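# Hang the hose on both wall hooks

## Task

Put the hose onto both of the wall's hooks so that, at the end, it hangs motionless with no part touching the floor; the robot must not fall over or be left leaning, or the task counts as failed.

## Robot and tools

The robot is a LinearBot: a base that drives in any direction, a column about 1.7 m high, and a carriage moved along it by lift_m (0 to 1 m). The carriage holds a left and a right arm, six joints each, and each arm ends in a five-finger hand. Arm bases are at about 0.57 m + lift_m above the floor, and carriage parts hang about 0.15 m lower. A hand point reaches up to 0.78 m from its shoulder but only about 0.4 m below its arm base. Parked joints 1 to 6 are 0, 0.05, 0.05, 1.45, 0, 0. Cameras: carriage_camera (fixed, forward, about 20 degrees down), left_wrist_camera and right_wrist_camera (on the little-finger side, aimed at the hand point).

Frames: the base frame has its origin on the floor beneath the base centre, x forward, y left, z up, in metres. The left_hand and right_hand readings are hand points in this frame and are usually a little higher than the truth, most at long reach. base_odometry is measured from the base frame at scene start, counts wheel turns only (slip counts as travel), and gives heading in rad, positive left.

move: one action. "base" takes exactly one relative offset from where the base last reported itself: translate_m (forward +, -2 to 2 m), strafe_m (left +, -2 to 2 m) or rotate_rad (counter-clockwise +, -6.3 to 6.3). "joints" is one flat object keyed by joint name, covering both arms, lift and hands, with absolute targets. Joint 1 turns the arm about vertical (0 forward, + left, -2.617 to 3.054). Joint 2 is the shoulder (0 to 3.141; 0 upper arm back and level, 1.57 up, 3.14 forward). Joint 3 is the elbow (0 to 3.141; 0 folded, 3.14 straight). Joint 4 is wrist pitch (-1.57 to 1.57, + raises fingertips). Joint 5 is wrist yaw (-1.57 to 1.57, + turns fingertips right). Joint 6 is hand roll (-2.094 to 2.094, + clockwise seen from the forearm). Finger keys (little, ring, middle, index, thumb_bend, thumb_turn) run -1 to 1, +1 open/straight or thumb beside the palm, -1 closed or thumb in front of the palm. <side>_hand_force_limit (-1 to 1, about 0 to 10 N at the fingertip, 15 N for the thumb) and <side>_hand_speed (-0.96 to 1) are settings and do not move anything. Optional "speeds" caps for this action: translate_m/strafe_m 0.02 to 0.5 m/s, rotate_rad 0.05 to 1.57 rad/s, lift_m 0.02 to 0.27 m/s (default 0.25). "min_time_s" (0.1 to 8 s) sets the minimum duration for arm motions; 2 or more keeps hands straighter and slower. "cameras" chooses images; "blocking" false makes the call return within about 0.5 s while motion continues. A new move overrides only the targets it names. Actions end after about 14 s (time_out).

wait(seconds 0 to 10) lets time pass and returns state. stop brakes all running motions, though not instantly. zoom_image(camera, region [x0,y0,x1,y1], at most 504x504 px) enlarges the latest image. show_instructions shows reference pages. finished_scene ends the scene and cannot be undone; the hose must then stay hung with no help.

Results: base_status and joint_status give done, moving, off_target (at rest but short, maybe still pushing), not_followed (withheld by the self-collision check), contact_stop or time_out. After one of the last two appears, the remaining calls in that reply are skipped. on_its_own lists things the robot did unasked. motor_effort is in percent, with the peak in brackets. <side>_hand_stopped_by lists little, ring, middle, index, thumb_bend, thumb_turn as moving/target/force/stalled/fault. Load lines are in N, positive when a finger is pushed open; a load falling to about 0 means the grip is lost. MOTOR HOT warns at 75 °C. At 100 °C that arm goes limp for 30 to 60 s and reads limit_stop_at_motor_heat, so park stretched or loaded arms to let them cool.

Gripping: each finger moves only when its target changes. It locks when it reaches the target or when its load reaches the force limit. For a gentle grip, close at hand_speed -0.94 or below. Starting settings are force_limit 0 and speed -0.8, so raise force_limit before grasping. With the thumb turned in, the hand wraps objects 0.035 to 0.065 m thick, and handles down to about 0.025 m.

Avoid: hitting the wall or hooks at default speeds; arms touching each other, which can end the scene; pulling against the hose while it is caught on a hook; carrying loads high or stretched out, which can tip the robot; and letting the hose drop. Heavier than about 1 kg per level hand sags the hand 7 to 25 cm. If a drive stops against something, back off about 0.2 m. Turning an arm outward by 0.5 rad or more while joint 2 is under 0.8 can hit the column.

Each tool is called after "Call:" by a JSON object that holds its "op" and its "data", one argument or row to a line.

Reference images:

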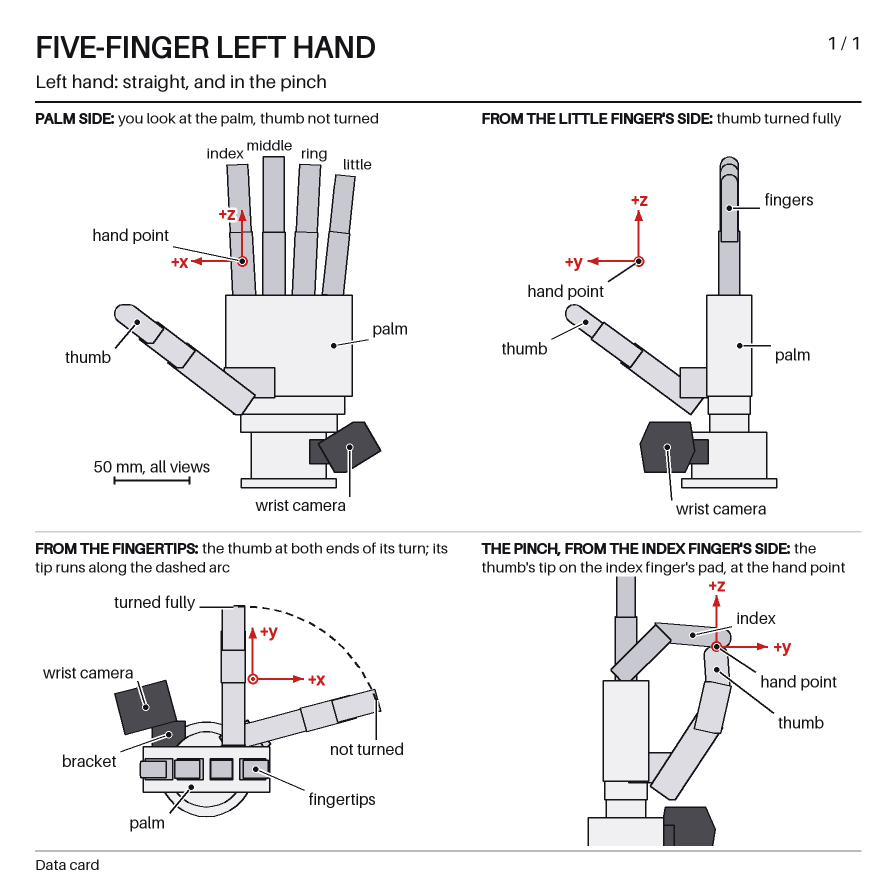

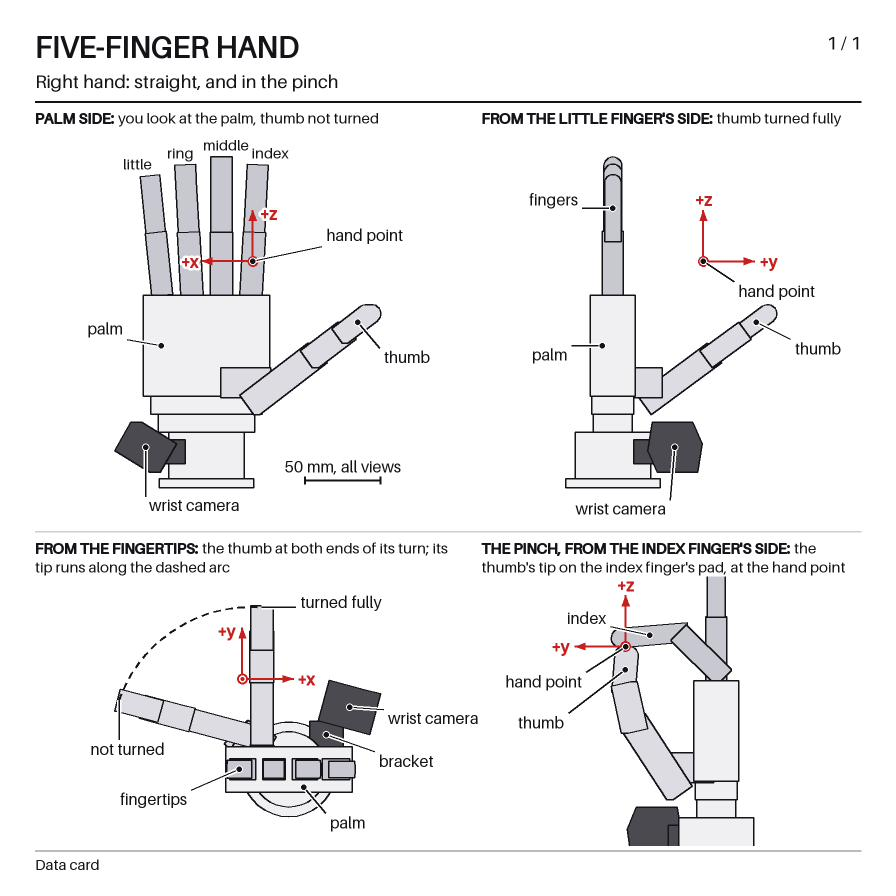

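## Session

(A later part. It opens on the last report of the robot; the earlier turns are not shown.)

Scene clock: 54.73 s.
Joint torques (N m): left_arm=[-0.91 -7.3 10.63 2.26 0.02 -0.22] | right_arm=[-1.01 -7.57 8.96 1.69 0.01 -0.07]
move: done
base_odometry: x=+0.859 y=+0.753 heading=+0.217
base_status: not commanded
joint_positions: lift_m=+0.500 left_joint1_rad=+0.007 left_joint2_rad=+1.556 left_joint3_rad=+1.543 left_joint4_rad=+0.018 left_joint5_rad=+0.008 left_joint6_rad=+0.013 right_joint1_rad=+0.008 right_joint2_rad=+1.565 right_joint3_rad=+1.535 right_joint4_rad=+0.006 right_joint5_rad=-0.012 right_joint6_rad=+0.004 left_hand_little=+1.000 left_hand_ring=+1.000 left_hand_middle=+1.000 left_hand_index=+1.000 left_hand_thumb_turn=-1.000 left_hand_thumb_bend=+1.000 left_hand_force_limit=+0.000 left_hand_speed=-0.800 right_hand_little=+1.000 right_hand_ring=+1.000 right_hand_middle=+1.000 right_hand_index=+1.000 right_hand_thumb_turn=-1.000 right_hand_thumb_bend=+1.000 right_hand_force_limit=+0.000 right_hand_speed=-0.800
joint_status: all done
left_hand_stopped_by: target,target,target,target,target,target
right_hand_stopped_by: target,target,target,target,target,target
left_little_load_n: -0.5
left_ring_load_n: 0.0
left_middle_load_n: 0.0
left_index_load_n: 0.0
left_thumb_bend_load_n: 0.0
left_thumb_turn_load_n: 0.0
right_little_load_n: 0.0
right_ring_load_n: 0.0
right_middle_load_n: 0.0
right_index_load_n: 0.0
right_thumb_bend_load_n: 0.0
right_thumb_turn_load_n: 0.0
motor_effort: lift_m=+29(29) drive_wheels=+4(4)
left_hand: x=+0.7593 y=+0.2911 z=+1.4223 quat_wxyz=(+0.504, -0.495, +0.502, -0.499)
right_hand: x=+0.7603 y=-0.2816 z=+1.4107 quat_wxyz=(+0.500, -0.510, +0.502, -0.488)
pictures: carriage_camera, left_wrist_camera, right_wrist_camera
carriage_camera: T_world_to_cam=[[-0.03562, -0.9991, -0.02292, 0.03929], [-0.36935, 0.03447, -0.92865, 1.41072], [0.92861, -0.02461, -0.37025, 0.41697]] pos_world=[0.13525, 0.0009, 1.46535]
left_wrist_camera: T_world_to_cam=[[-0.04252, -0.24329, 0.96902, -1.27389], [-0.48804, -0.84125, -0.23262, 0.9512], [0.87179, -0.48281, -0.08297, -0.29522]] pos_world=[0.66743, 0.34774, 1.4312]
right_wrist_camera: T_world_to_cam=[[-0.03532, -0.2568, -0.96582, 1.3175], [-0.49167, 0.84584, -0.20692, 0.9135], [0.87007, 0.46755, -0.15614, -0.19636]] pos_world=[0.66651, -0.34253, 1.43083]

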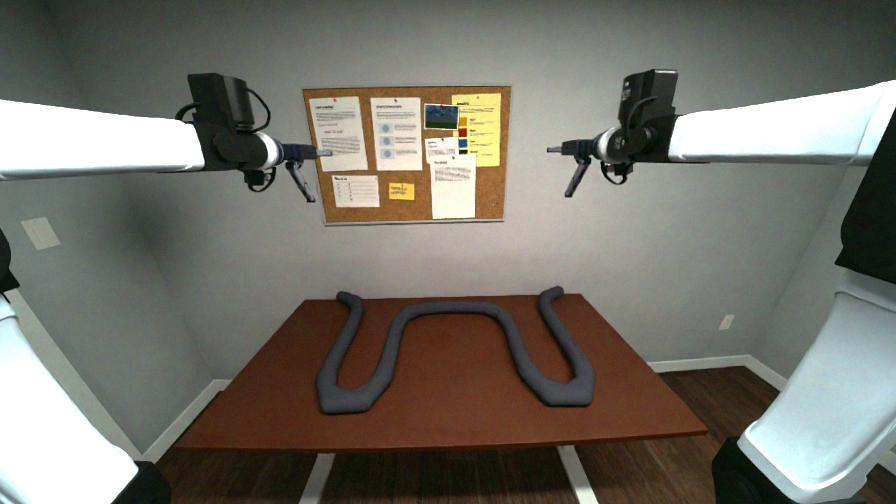

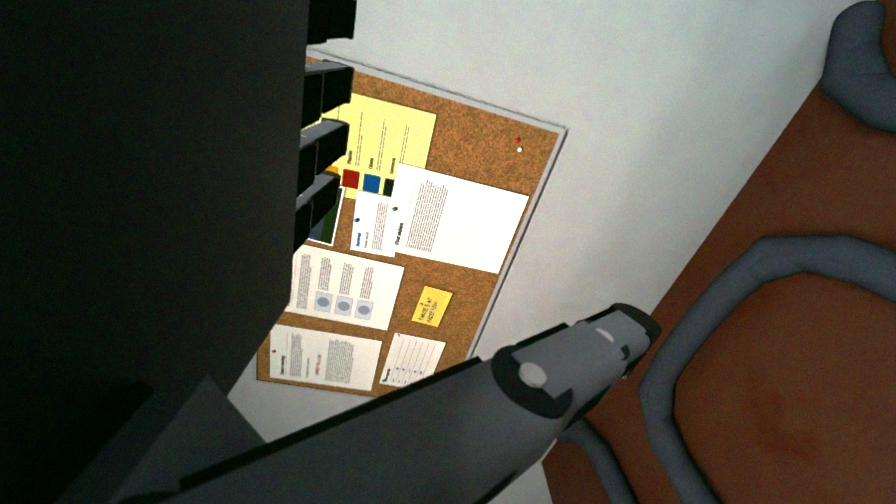

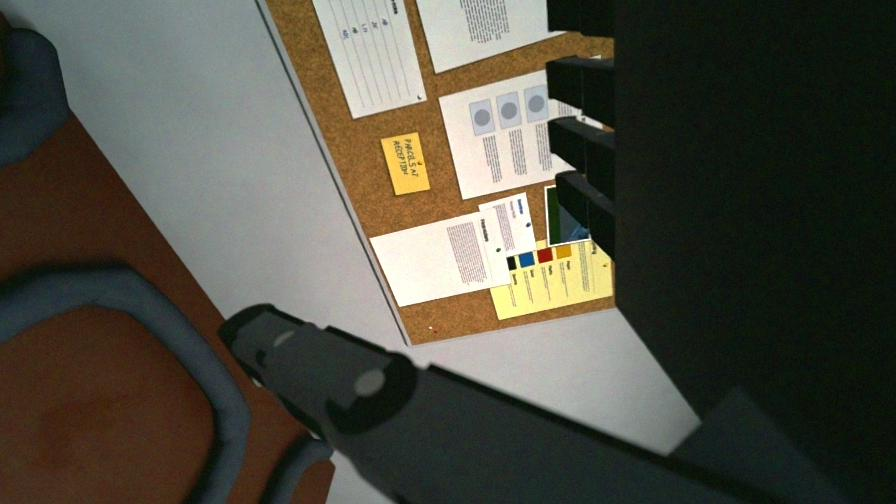

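Call:
{"op": "move", "data": {
  "base": {"rotate_rad": -0.02},
  "joints": {"left_joint1_rad":0.03,"left_joint2_rad":2.2,"left_joint3_rad":1.58,"left_joint4_rad":-0.165,"left_joint5_rad":0.03,"left_joint6_rad":0,"right_joint1_rad":-0.05,"right_joint2_rad":2.2,"right_joint3_rad":1.58,"right_joint4_rad":-0.165,"right_joint5_rad":-0.05,"right_joint6_rad":0},
  "min_time_s": 3
}}

Call:
{"op": "move", "data": {
  "base": {"strafe_m": -0.025},
  "joints": {"lift_m": 0.35}
}}

Call:
{"op": "move", "data": {
  "base": {"translate_m": -0.05},
  "cameras": ["all"]
}}

Scene clock: 67.87 s.
Joint torques (N m): left_arm=[0.2 -12.14 9.83 1.77 0.2 -0.23] | right_arm=[-0.99 -12.56 8.34 1.29 -0.21 -0.06]
move: done
base_odometry: x=+0.859 y=+0.753 heading=+0.198
base_status: done
joint_positions: lift_m=+0.500 left_joint1_rad=+0.025 left_joint2_rad=+2.178 left_joint3_rad=+1.554 left_joint4_rad=-0.149 left_joint5_rad=+0.021 left_joint6_rad=+0.013 right_joint1_rad=-0.042 right_joint2_rad=+2.193 right_joint3_rad=+1.547 right_joint4_rad=-0.157 right_joint5_rad=-0.038 right_joint6_rad=+0.004 left_hand_little=+1.000 left_hand_ring=+1.000 left_hand_middle=+1.000 left_hand_index=+1.000 left_hand_thumb_turn=-1.000 left_hand_thumb_bend=+1.000 left_hand_force_limit=+0.000 left_hand_speed=-0.800 right_hand_little=+1.000 right_hand_ring=+1.000 right_hand_middle=+1.000 right_hand_index=+1.000 right_hand_thumb_turn=-1.000 right_hand_thumb_bend=+1.000 right_hand_force_limit=+0.000 right_hand_speed=-0.800
joint_status: all done
left_hand_stopped_by: target,target,target,target,target,target
right_hand_stopped_by: target,target,target,target,target,target
left_little_load_n: 0.0
left_ring_load_n: 0.0
left_middle_load_n: 0.0
left_index_load_n: 0.0
left_thumb_bend_load_n: 0.0
left_thumb_turn_load_n: 0.0
right_little_load_n: 0.0
right_ring_load_n: 0.0
right_middle_load_n: 0.0
right_index_load_n: 0.0
right_thumb_bend_load_n: 0.0
right_thumb_turn_load_n: 0.0
motor_effort: lift_m=+29(29) drive_wheels=-2(7)
left_hand: x=+0.7836 y=+0.2990 z=+1.0522 quat_wxyz=(+0.273, -0.653, +0.650, -0.276)
right_hand: x=+0.7779 y=-0.3038 z=+1.0413 quat_wxyz=(+0.272, -0.646, +0.665, -0.258)
pictures: none

Scene clock: 69.00 s.
Joint torques (N m): left_arm=[-0.02 -13.38 8.62 1.97 0.17 -0.23] | right_arm=[-0.34 -14.02 7.21 1.38 -0.16 -0.06]
move: done
base_odometry: x=+0.864 y=+0.728 heading=+0.198
base_status: done
joint_positions: lift_m=+0.350 left_joint1_rad=+0.028 left_joint2_rad=+2.192 left_joint3_rad=+1.567 left_joint4_rad=-0.161 left_joint5_rad=+0.025 left_joint6_rad=+0.013 right_joint1_rad=-0.048 right_joint2_rad=+2.208 right_joint3_rad=+1.559 right_joint4_rad=-0.169 right_joint5_rad=-0.043 right_joint6_rad=+0.004 left_hand_little=+1.000 left_hand_ring=+1.000 left_hand_middle=+1.000 left_hand_index=+1.000 left_hand_thumb_turn=-1.000 left_hand_thumb_bend=+1.000 left_hand_force_limit=+0.000 left_hand_speed=-0.800 right_hand_little=+1.000 right_hand_ring=+1.000 right_hand_middle=+1.000 right_hand_index=+1.000 right_hand_thumb_turn=-1.000 right_hand_thumb_bend=+1.000 right_hand_force_limit=+0.000 right_hand_speed=-0.800
joint_status: all done
left_hand_stopped_by: target,target,target,target,target,target
right_hand_stopped_by: target,target,target,target,target,target
left_little_load_n: 0.0
left_ring_load_n: 0.0
left_middle_load_n: 0.0
left_index_load_n: 0.0
left_thumb_bend_load_n: 0.0
left_thumb_turn_load_n: 0.0
right_little_load_n: 0.0
right_ring_load_n: 0.0
right_middle_load_n: 0.0
right_index_load_n: 0.0
right_thumb_bend_load_n: 0.0
right_thumb_turn_load_n: 0.0
motor_effort: lift_m=+29(30) drive_wheels=-2(15)
left_hand: x=+0.7834 y=+0.2999 z=+0.8980 quat_wxyz=(+0.268, -0.655, +0.652, -0.273)
right_hand: x=+0.7773 y=-0.3065 z=+0.8864 quat_wxyz=(+0.268, -0.646, +0.669, -0.252)
pictures: none

Scene clock: 70.27 s.
Joint torques (N m): left_arm=[-0.06 -13.44 8.51 1.88 0.17 -0.23] | right_arm=[-0.32 -14.06 7.2 1.4 -0.17 -0.06]
move: done
base_odometry: x=+0.815 y=+0.718 heading=+0.198
base_status: done
joint_positions: lift_m=+0.350 left_joint1_rad=+0.028 left_joint2_rad=+2.192 left_joint3_rad=+1.567 left_joint4_rad=-0.162 left_joint5_rad=+0.025 left_joint6_rad=+0.013 right_joint1_rad=-0.048 right_joint2_rad=+2.208 right_joint3_rad=+1.559 right_joint4_rad=-0.169 right_joint5_rad=-0.043 right_joint6_rad=+0.004 left_hand_little=+1.000 left_hand_ring=+1.000 left_hand_middle=+1.000 left_hand_index=+1.000 left_hand_thumb_turn=-1.000 left_hand_thumb_bend=+1.000 left_hand_force_limit=+0.000 left_hand_speed=-0.800 right_hand_little=+1.000 right_hand_ring=+1.000 right_hand_middle=+1.000 right_hand_index=+1.000 right_hand_thumb_turn=-1.000 right_hand_thumb_bend=+1.000 right_hand_force_limit=+0.000 right_hand_speed=-0.800
joint_status: not commanded
left_hand_stopped_by: target,target,target,target,target,target
right_hand_stopped_by: target,target,target,target,target,target
left_little_load_n: 0.0
left_ring_load_n: 0.0
left_middle_load_n: 0.0
left_index_load_n: 0.0
left_thumb_bend_load_n: 0.0
left_thumb_turn_load_n: 0.0
right_little_load_n: 0.0
right_ring_load_n: 0.0
right_middle_load_n: 0.0
right_index_load_n: 0.0
right_thumb_bend_load_n: 0.0
right_thumb_turn_load_n: 0.0
motor_effort: lift_m=+29(29) drive_wheels=+0(11)
left_hand: x=+0.7833 y=+0.2999 z=+0.8980 quat_wxyz=(+0.267, -0.655, +0.652, -0.273)
right_hand: x=+0.7773 y=-0.3065 z=+0.8864 quat_wxyz=(+0.268, -0.646, +0.669, -0.252)
pictures: carriage_camera, left_wrist_camera, right_wrist_camera
carriage_camera: T_world_to_cam=[[-0.03562, -0.9991, -0.02292, 0.03586], [-0.36935, 0.03447, -0.92865, 1.27142], [0.92861, -0.02461, -0.37025, 0.36143]] pos_world=[0.13525, 0.0009, 1.31535]
left_wrist_camera: T_world_to_cam=[[0.66316, -0.22387, 0.71421, -1.09246], [-0.49854, -0.84386, 0.19839, 0.4702], [0.55828, -0.48763, -0.67122, 0.41986]] pos_world=[0.72448, 0.35696, 0.96879]
right_wrist_camera: T_world_to_cam=[[-0.72211, -0.22214, -0.65514, 1.07437], [-0.46392, 0.85801, 0.22042, 0.43783], [0.51315, 0.4631, -0.72264, 0.49678]] pos_world=[0.72402, -0.36707, 0.96635]

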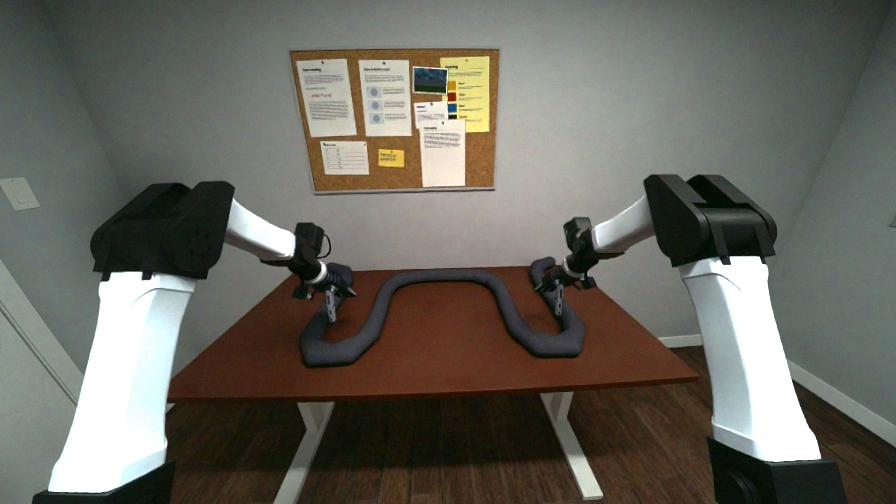

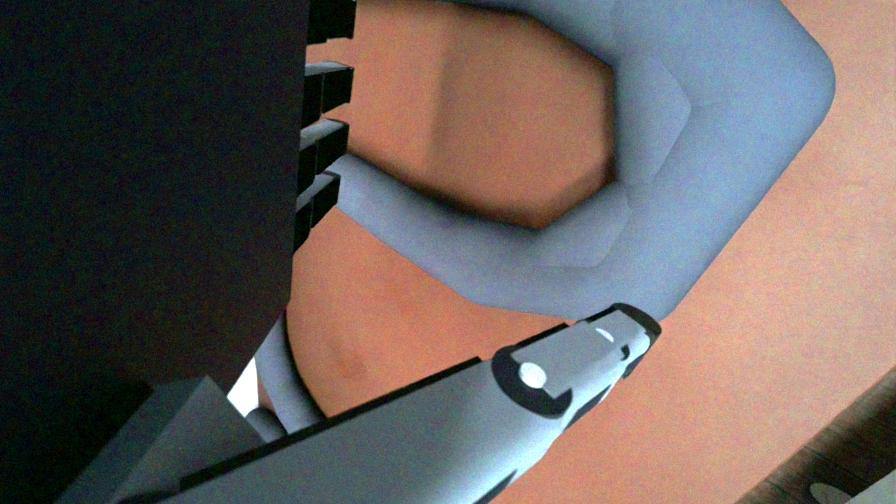

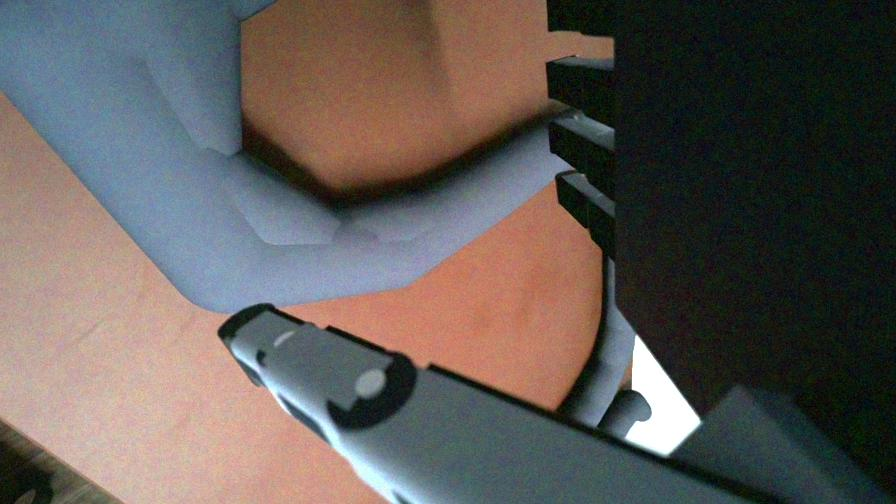

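Call:
{"op": "zoom_image", "data": {
  "camera": "carriage_camera",
  "region": [280, 260, 460, 400]
}}

Call:
{"op": "zoom_image", "data": {
  "camera": "carriage_camera",
  "region": [450, 240, 630, 380]
}}

Scaled by 2.800 from the camera's image (finer frame: 1280x720).

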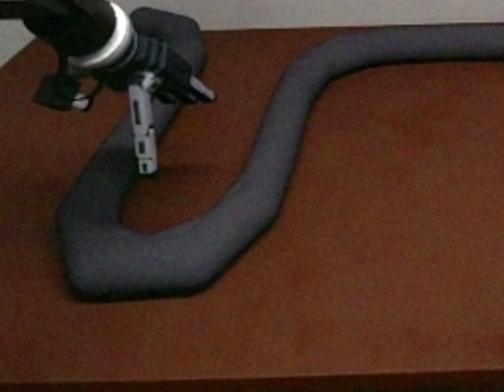

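Scaled by 2.800 from the camera's image (finer frame: 1280x720).

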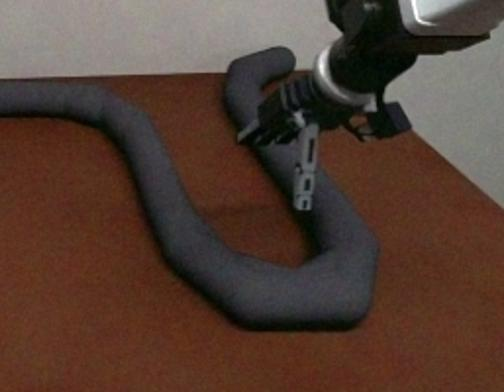

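Call:
{"op": "move", "data": {
  "base": {"translate_m": -0.052},
  "joints": {"left_joint1_rad": 0.045, "left_joint5_rad": 0.045},
  "min_time_s": 1
}}

Call:
{"op": "move", "data": {
  "joints": {"lift_m": 0.265},
  "speeds": {"lift_m": 0.1},
  "cameras": ["all"]
}}

Call:
{"op": "zoom_image", "data": {
  "camera": "carriage_camera",
  "region": [280, 240, 460, 380]
}}

Call:
{"op": "zoom_image", "data": {
  "camera": "carriage_camera",
  "region": [450, 240, 630, 380]
}}

Scene clock: 75.47 s.
Joint torques (N m): left_arm=[0.16 -13.33 8.59 1.9 0.21 -0.23] | right_arm=[-0.31 -14.04 7.12 1.37 -0.17 -0.06]
move: done
base_odometry: x=+0.764 y=+0.708 heading=+0.198
base_status: done
joint_positions: lift_m=+0.350 left_joint1_rad=+0.041 left_joint2_rad=+2.192 left_joint3_rad=+1.567 left_joint4_rad=-0.162 left_joint5_rad=+0.036 left_joint6_rad=+0.013 right_joint1_rad=-0.048 right_joint2_rad=+2.208 right_joint3_rad=+1.559 right_joint4_rad=-0.169 right_joint5_rad=-0.043 right_joint6_rad=+0.004 left_hand_little=+1.000 left_hand_ring=+1.000 left_hand_middle=+1.000 left_hand_index=+1.000 left_hand_thumb_turn=-1.000 left_hand_thumb_bend=+1.000 left_hand_force_limit=+0.000 left_hand_speed=-0.800 right_hand_little=+1.000 right_hand_ring=+1.000 right_hand_middle=+1.000 right_hand_index=+1.000 right_hand_thumb_turn=-1.000 right_hand_thumb_bend=+1.000 right_hand_force_limit=+0.000 right_hand_speed=-0.800
joint_status: all done
left_hand_stopped_by: target,target,target,target,target,target
right_hand_stopped_by: target,target,target,target,target,target
left_little_load_n: 0.0
left_ring_load_n: 0.0
left_middle_load_n: 0.0
left_index_load_n: 0.0
left_thumb_bend_load_n: 0.0
left_thumb_turn_load_n: 0.0
right_little_load_n: 0.0
right_ring_load_n: 0.0
right_middle_load_n: 0.0
right_index_load_n: 0.0
right_thumb_bend_load_n: 0.0
right_thumb_turn_load_n: 0.0
motor_effort: lift_m=+29(29) drive_wheels=+0(10)
left_hand: x=+0.7833 y=+0.3051 z=+0.8983 quat_wxyz=(+0.266, -0.658, +0.649, -0.275)
right_hand: x=+0.7773 y=-0.3065 z=+0.8864 quat_wxyz=(+0.268, -0.646, +0.669, -0.252)
pictures: none

Scene clock: 76.70 s.
Joint torques (N m): left_arm=[-0.06 -13.45 8.59 1.92 0.21 -0.23] | right_arm=[-0.36 -14.12 7.01 1.42 -0.16 -0.06]
move: done
base_odometry: x=+0.764 y=+0.708 heading=+0.198
base_status: not commanded
joint_positions: lift_m=+0.265 left_joint1_rad=+0.041 left_joint2_rad=+2.192 left_joint3_rad=+1.568 left_joint4_rad=-0.161 left_joint5_rad=+0.037 left_joint6_rad=+0.013 right_joint1_rad=-0.048 right_joint2_rad=+2.208 right_joint3_rad=+1.561 right_joint4_rad=-0.172 right_joint5_rad=-0.043 right_joint6_rad=+0.004 left_hand_little=+1.000 left_hand_ring=+1.000 left_hand_middle=+1.000 left_hand_index=+1.000 left_hand_thumb_turn=-1.000 left_hand_thumb_bend=+1.000 left_hand_force_limit=+0.000 left_hand_speed=-0.800 right_hand_little=+1.000 right_hand_ring=+1.000 right_hand_middle=+1.000 right_hand_index=+1.000 right_hand_thumb_turn=-1.000 right_hand_thumb_bend=+1.000 right_hand_force_limit=+0.000 right_hand_speed=-0.800
joint_status: all done
left_hand_stopped_by: target,target,target,target,target,target
right_hand_stopped_by: target,target,target,target,target,target
left_little_load_n: 0.0
left_ring_load_n: 0.0
left_middle_load_n: 0.0
left_index_load_n: 0.0
left_thumb_bend_load_n: 0.0
left_thumb_turn_load_n: 0.0
right_little_load_n: -0.5
right_ring_load_n: 0.0
right_middle_load_n: 0.0
right_index_load_n: 0.0
right_thumb_bend_load_n: 0.0
right_thumb_turn_load_n: 0.0
motor_effort: lift_m=+29(30) drive_wheels=+2(3)
left_hand: x=+0.7838 y=+0.3051 z=+0.8137 quat_wxyz=(+0.266, -0.658, +0.649, -0.276)
right_hand: x=+0.7772 y=-0.3065 z=+0.8015 quat_wxyz=(+0.268, -0.646, +0.669, -0.251)
pictures: carriage_camera, left_wrist_camera, right_wrist_camera
carriage_camera: T_world_to_cam=[[-0.03562, -0.9991, -0.02292, 0.03391], [-0.36935, 0.03447, -0.92865, 1.19249], [0.92861, -0.02461, -0.37025, 0.32996]] pos_world=[0.13525, 0.0009, 1.23035]
left_wrist_camera: T_world_to_cam=[[0.66275, -0.2147, 0.7174, -1.03653], [-0.49453, -0.84488, 0.20401, 0.48421], [0.56231, -0.48998, -0.66612, 0.35891]] pos_world=[0.72461, 0.36241, 0.8839]
right_wrist_camera: T_world_to_cam=[[-0.72286, -0.22204, -0.65435, 1.01876], [-0.46362, 0.85803, 0.22101, 0.45584], [0.51237, 0.46313, -0.72318, 0.4365]] pos_world=[0.72411, -0.36707, 0.88155]

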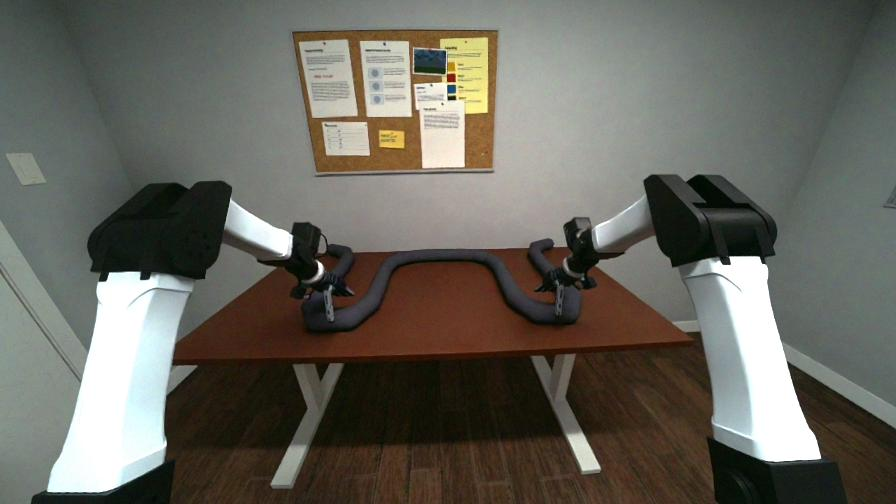

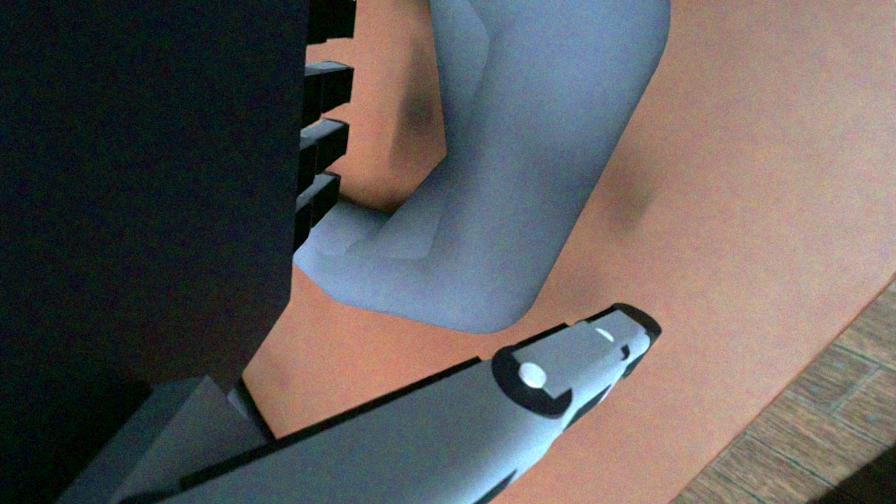

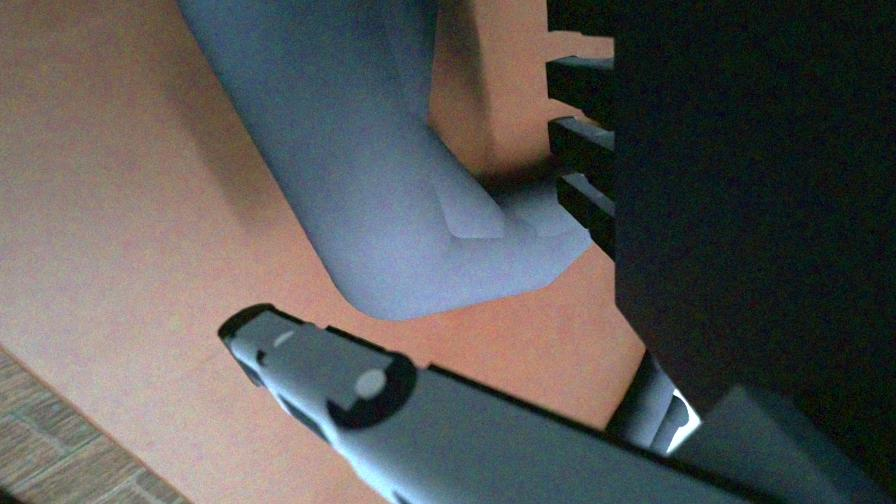

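Scaled by 2.800 from the camera's image (finer frame: 1280x720).

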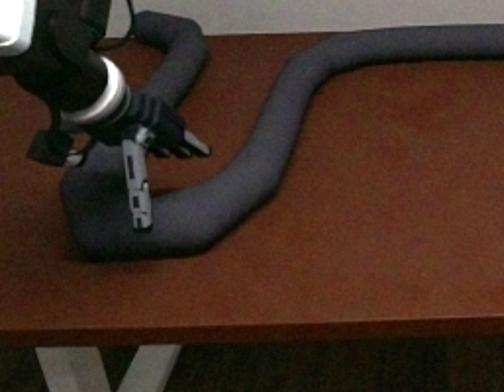

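Scaled by 2.800 from the camera's image (finer frame: 1280x720).

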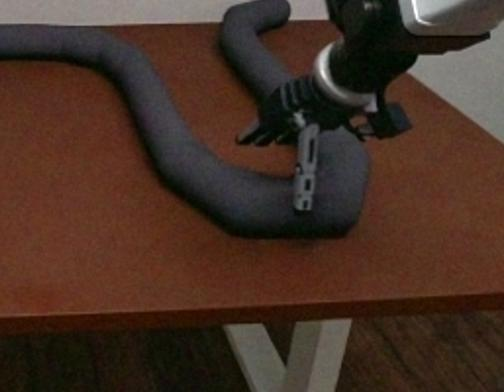

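Call:
{"op": "zoom_image", "data": {
  "camera": "carriage_camera",
  "region": [270, 230, 380, 340]
}}

Call:
{"op": "zoom_image", "data": {
  "camera": "left_wrist_camera",
  "region": [200, 0, 704, 504]
}}

Scaled by 4.582 from the camera's image (finer frame: 1280x720).

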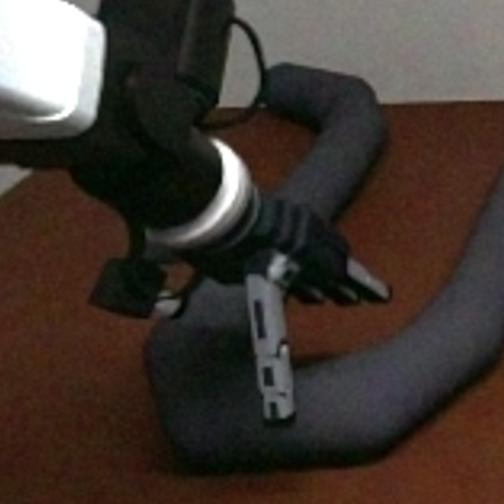

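Scaled by 1.000.

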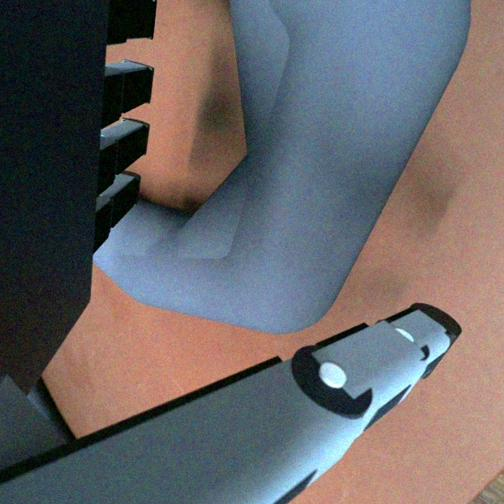

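Call:
{"op": "move", "data": {
  "joints": {"left_hand_thumb_bend": 0.5},
  "cameras": ["all"]
}}

Scene clock: 90.70 s.
Joint torques (N m): left_arm=[0.08 -13.46 8.58 1.9 0.21 -0.23] | right_arm=[-0.34 -14.09 7.02 1.42 -0.17 -0.06]
move: done
base_odometry: x=+0.764 y=+0.708 heading=+0.198
base_status: not commanded
joint_positions: lift_m=+0.265 left_joint1_rad=+0.041 left_joint2_rad=+2.192 left_joint3_rad=+1.568 left_joint4_rad=-0.161 left_joint5_rad=+0.037 left_joint6_rad=+0.013 right_joint1_rad=-0.048 right_joint2_rad=+2.208 right_joint3_rad=+1.561 right_joint4_rad=-0.172 right_joint5_rad=-0.043 right_joint6_rad=+0.004 left_hand_little=+1.000 left_hand_ring=+1.000 left_hand_middle=+1.000 left_hand_index=+1.000 left_hand_thumb_turn=-1.000 left_hand_thumb_bend=+0.500 left_hand_force_limit=+0.000 left_hand_speed=-0.800 right_hand_little=+1.000 right_hand_ring=+1.000 right_hand_middle=+1.000 right_hand_index=+1.000 right_hand_thumb_turn=-1.000 right_hand_thumb_bend=+1.000 right_hand_force_limit=+0.000 right_hand_speed=-0.800
joint_status: all done
left_hand_stopped_by: target,target,target,target,target,target
right_hand_stopped_by: target,target,target,target,target,target
left_little_load_n: 0.0
left_ring_load_n: 0.0
left_middle_load_n: 0.0
left_index_load_n: 0.0
left_thumb_bend_load_n: 0.5
left_thumb_turn_load_n: 0.0
right_little_load_n: 0.0
right_ring_load_n: 0.0
right_middle_load_n: 0.0
right_index_load_n: 0.0
right_thumb_bend_load_n: 0.0
right_thumb_turn_load_n: 0.0
motor_effort: lift_m=+29(29) drive_wheels=+1(1)
left_hand: x=+0.7838 y=+0.3051 z=+0.8137 quat_wxyz=(+0.266, -0.658, +0.649, -0.276)
right_hand: x=+0.7772 y=-0.3065 z=+0.8015 quat_wxyz=(+0.268, -0.646, +0.669, -0.251)
pictures: carriage_camera, left_wrist_camera, right_wrist_camera
carriage_camera: T_world_to_cam=[[-0.03562, -0.9991, -0.02292, 0.03391], [-0.36935, 0.03447, -0.92865, 1.19249], [0.92861, -0.02461, -0.37025, 0.32996]] pos_world=[0.13525, 0.0009, 1.23035]
left_wrist_camera: T_world_to_cam=[[0.66275, -0.2147, 0.7174, -1.03653], [-0.49453, -0.84488, 0.20401, 0.48421], [0.56231, -0.48998, -0.66612, 0.35891]] pos_world=[0.72461, 0.36241, 0.8839]
right_wrist_camera: T_world_to_cam=[[-0.72286, -0.22204, -0.65435, 1.01876], [-0.46362, 0.85803, 0.22101, 0.45584], [0.51237, 0.46313, -0.72318, 0.4365]] pos_world=[0.72411, -0.36707, 0.88155]

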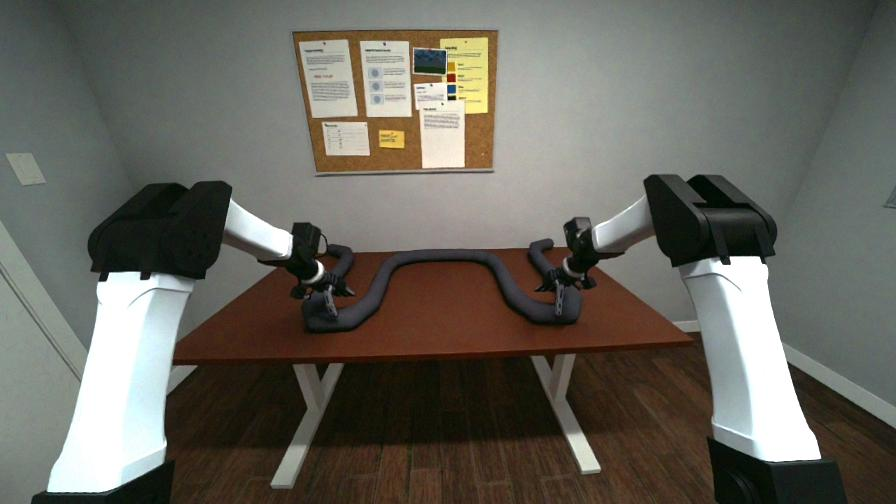

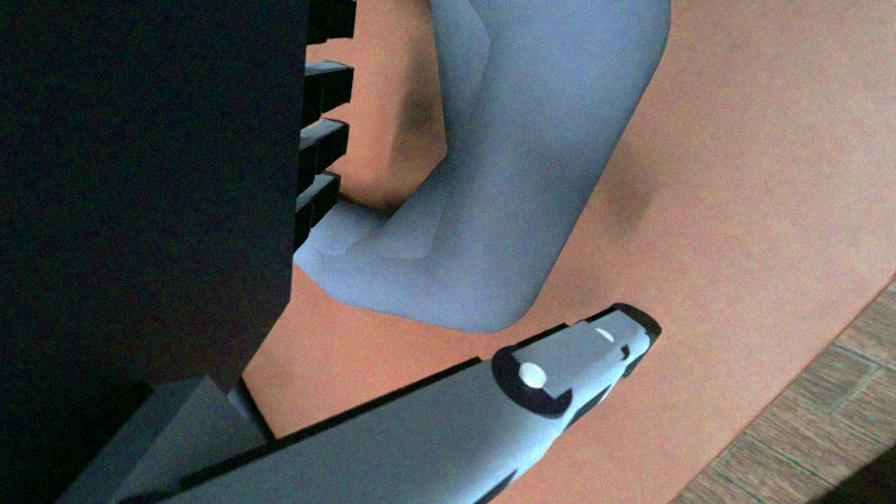

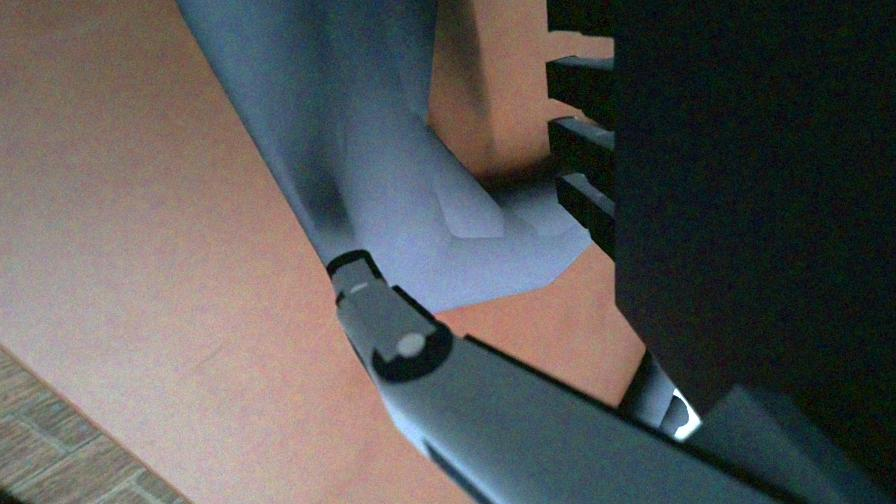

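Call:
{"op": "move", "data": {
  "joints": {"left_hand_thumb_bend": 1, "left_joint1_rad": 0.07, "left_joint5_rad": 0.07, "left_joint2_rad": 2.25, "left_joint3_rad": 1.63, "right_joint1_rad": -0.075, "right_joint5_rad": -0.075},
  "min_time_s": 1.5
}}

Call:
{"op": "move", "data": {
  "joints": {"lift_m": 0.235},
  "speeds": {"lift_m": 0.05},
  "cameras": ["all"]
}}

Call:
{"op": "zoom_image", "data": {
  "camera": "carriage_camera",
  "region": [270, 230, 380, 340]
}}

Call:
{"op": "zoom_image", "data": {
  "camera": "carriage_camera",
  "region": [500, 220, 610, 330]
}}

Scene clock: 95.23 s.
Joint torques (N m): left_arm=[0.14 -12.18 9.76 1.91 0.23 -0.23] | right_arm=[-0.98 -14.09 7.01 1.41 -0.23 -0.05]
move: done
base_odometry: x=+0.764 y=+0.708 heading=+0.198
base_status: not commanded
joint_positions: lift_m=+0.265 left_joint1_rad=+0.065 left_joint2_rad=+2.227 left_joint3_rad=+1.605 left_joint4_rad=-0.161 left_joint5_rad=+0.062 left_joint6_rad=+0.013 right_joint1_rad=-0.067 right_joint2_rad=+2.208 right_joint3_rad=+1.561 right_joint4_rad=-0.172 right_joint5_rad=-0.063 right_joint6_rad=+0.004 left_hand_little=+1.000 left_hand_ring=+1.000 left_hand_middle=+1.000 left_hand_index=+1.000 left_hand_thumb_turn=-1.000 left_hand_thumb_bend=+1.000 left_hand_force_limit=+0.000 left_hand_speed=-0.800 right_hand_little=+1.000 right_hand_ring=+1.000 right_hand_middle=+1.000 right_hand_index=+1.000 right_hand_thumb_turn=-1.000 right_hand_thumb_bend=+1.000 right_hand_force_limit=+0.000 right_hand_speed=-0.800
joint_status: all done
left_hand_stopped_by: target,target,target,target,target,target
right_hand_stopped_by: target,target,target,target,target,target
left_little_load_n: 0.0
left_ring_load_n: 0.0
left_middle_load_n: 0.0
left_index_load_n: 0.0
left_thumb_bend_load_n: 0.0
left_thumb_turn_load_n: 0.5
right_little_load_n: 0.0
right_ring_load_n: 0.0
right_middle_load_n: 0.0
right_index_load_n: 0.0
right_thumb_bend_load_n: 0.0
right_thumb_turn_load_n: 0.0
motor_effort: lift_m=+29(29) drive_wheels=+1(2)
left_hand: x=+0.7918 y=+0.3141 z=+0.8100 quat_wxyz=(+0.263, -0.661, +0.644, -0.282)
right_hand: x=+0.7771 y=-0.3126 z=+0.8021 quat_wxyz=(+0.272, -0.642, +0.672, -0.247)
pictures: none

Scene clock: 96.17 s.
Joint torques (N m): left_arm=[0.35 -12.77 9.18 1.89 0.22 -0.23] | right_arm=[-0.99 -14.05 6.98 1.42 -0.22 -0.07]
move: done
base_odometry: x=+0.764 y=+0.708 heading=+0.198
base_status: not commanded
joint_positions: lift_m=+0.235 left_joint1_rad=+0.065 left_joint2_rad=+2.231 left_joint3_rad=+1.609 left_joint4_rad=-0.161 left_joint5_rad=+0.062 left_joint6_rad=+0.013 right_joint1_rad=-0.067 right_joint2_rad=+2.208 right_joint3_rad=+1.561 right_joint4_rad=-0.173 right_joint5_rad=-0.064 right_joint6_rad=+0.004 left_hand_little=+1.000 left_hand_ring=+1.000 left_hand_middle=+1.000 left_hand_index=+1.000 left_hand_thumb_turn=-1.000 left_hand_thumb_bend=+1.000 left_hand_force_limit=+0.000 left_hand_speed=-0.800 right_hand_little=+1.000 right_hand_ring=+1.000 right_hand_middle=+1.000 right_hand_index=+1.000 right_hand_thumb_turn=-1.000 right_hand_thumb_bend=+1.000 right_hand_force_limit=+0.000 right_hand_speed=-0.800
joint_status: all done
left_hand_stopped_by: target,target,target,target,target,target
right_hand_stopped_by: target,target,target,target,target,target
left_little_load_n: 0.0
left_ring_load_n: 0.0
left_middle_load_n: 0.0
left_index_load_n: 0.0
left_thumb_bend_load_n: 0.0
left_thumb_turn_load_n: 0.0
right_little_load_n: 0.0
right_ring_load_n: 0.0
right_middle_load_n: 0.0
right_index_load_n: 0.0
right_thumb_bend_load_n: 0.0
right_thumb_turn_load_n: 0.0
motor_effort: lift_m=+28(29) drive_wheels=+2(3)
left_hand: x=+0.7926 y=+0.3141 z=+0.7792 quat_wxyz=(+0.262, -0.661, +0.644, -0.282)
right_hand: x=+0.7768 y=-0.3125 z=+0.7721 quat_wxyz=(+0.272, -0.642, +0.673, -0.247)
pictures: carriage_camera, left_wrist_camera, right_wrist_camera
carriage_camera: T_world_to_cam=[[-0.03562, -0.9991, -0.02292, 0.03322], [-0.36935, 0.03447, -0.92865, 1.16472], [0.92861, -0.02461, -0.37025, 0.31889]] pos_world=[0.13525, 0.0009, 1.20045]
left_wrist_camera: T_world_to_cam=[[0.66171, -0.19781, 0.72319, -1.02464], [-0.48995, -0.84421, 0.21738, 0.489], [0.56753, -0.49817, -0.65554, 0.32556]] pos_world=[0.73283, 0.37232, 0.84813]
right_wrist_camera: T_world_to_cam=[[-0.72396, -0.20906, -0.6574, 1.00514], [-0.45993, 0.85654, 0.23411, 0.45381], [0.51415, 0.47184, -0.71625, 0.41426]] pos_world=[0.72341, -0.37404, 0.85125]

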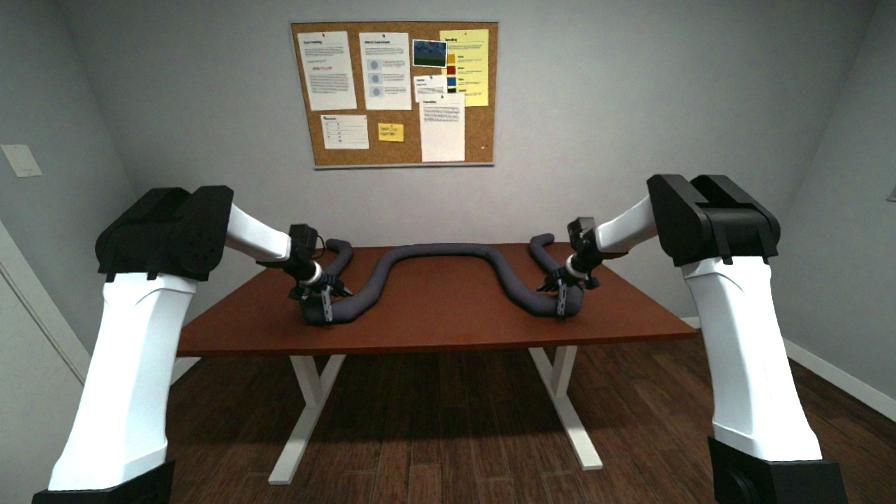

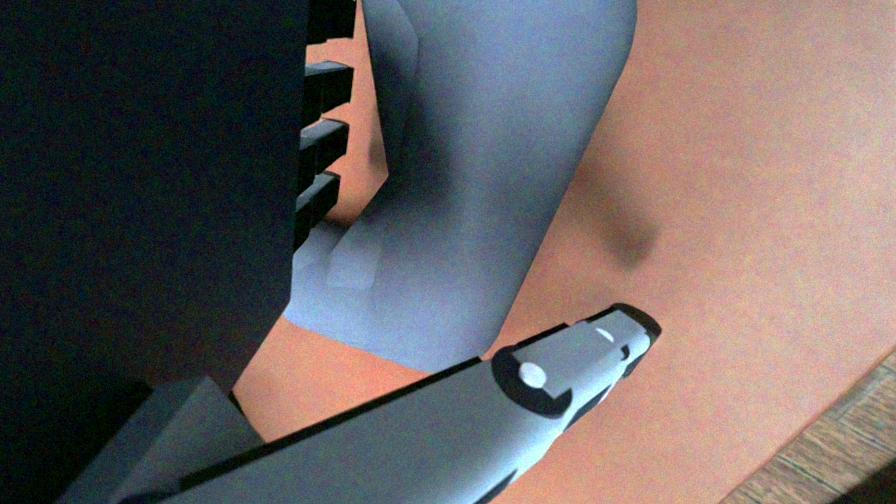

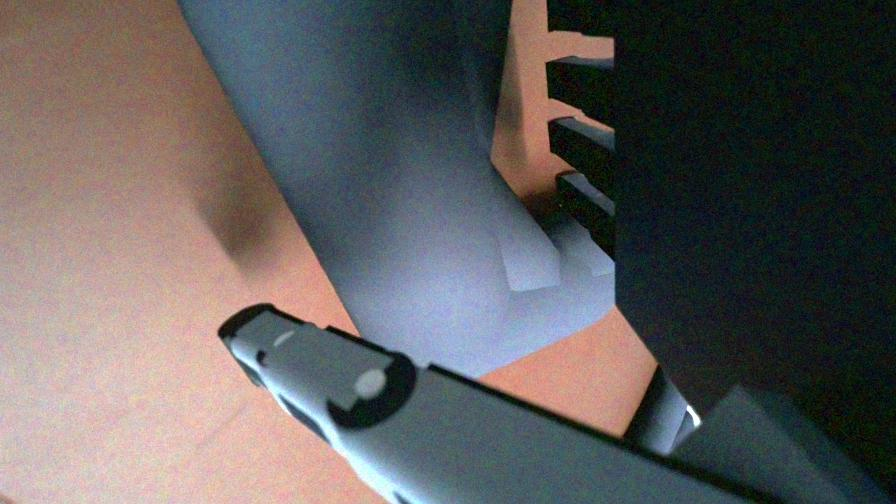

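Scaled by 4.582 from the camera's image (finer frame: 1280x720).

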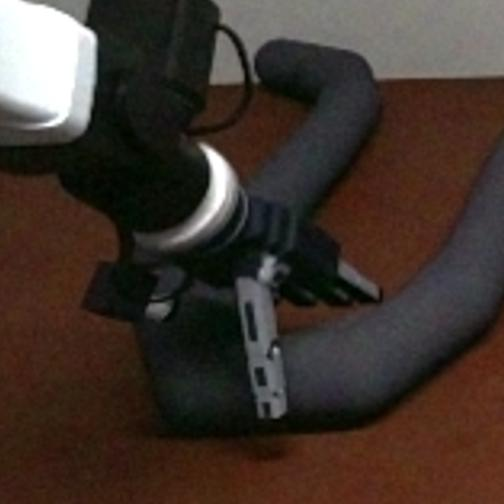

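Scaled by 4.582 from the camera's image (finer frame: 1280x720).

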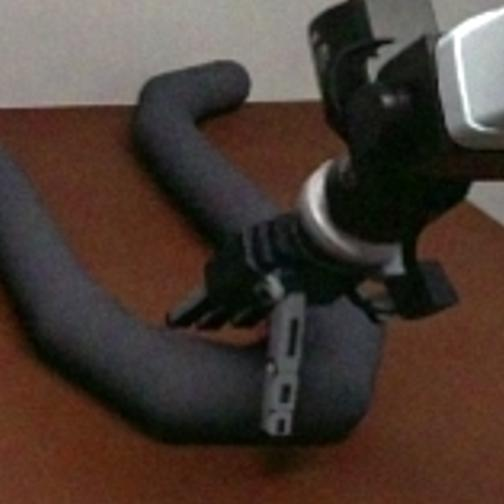

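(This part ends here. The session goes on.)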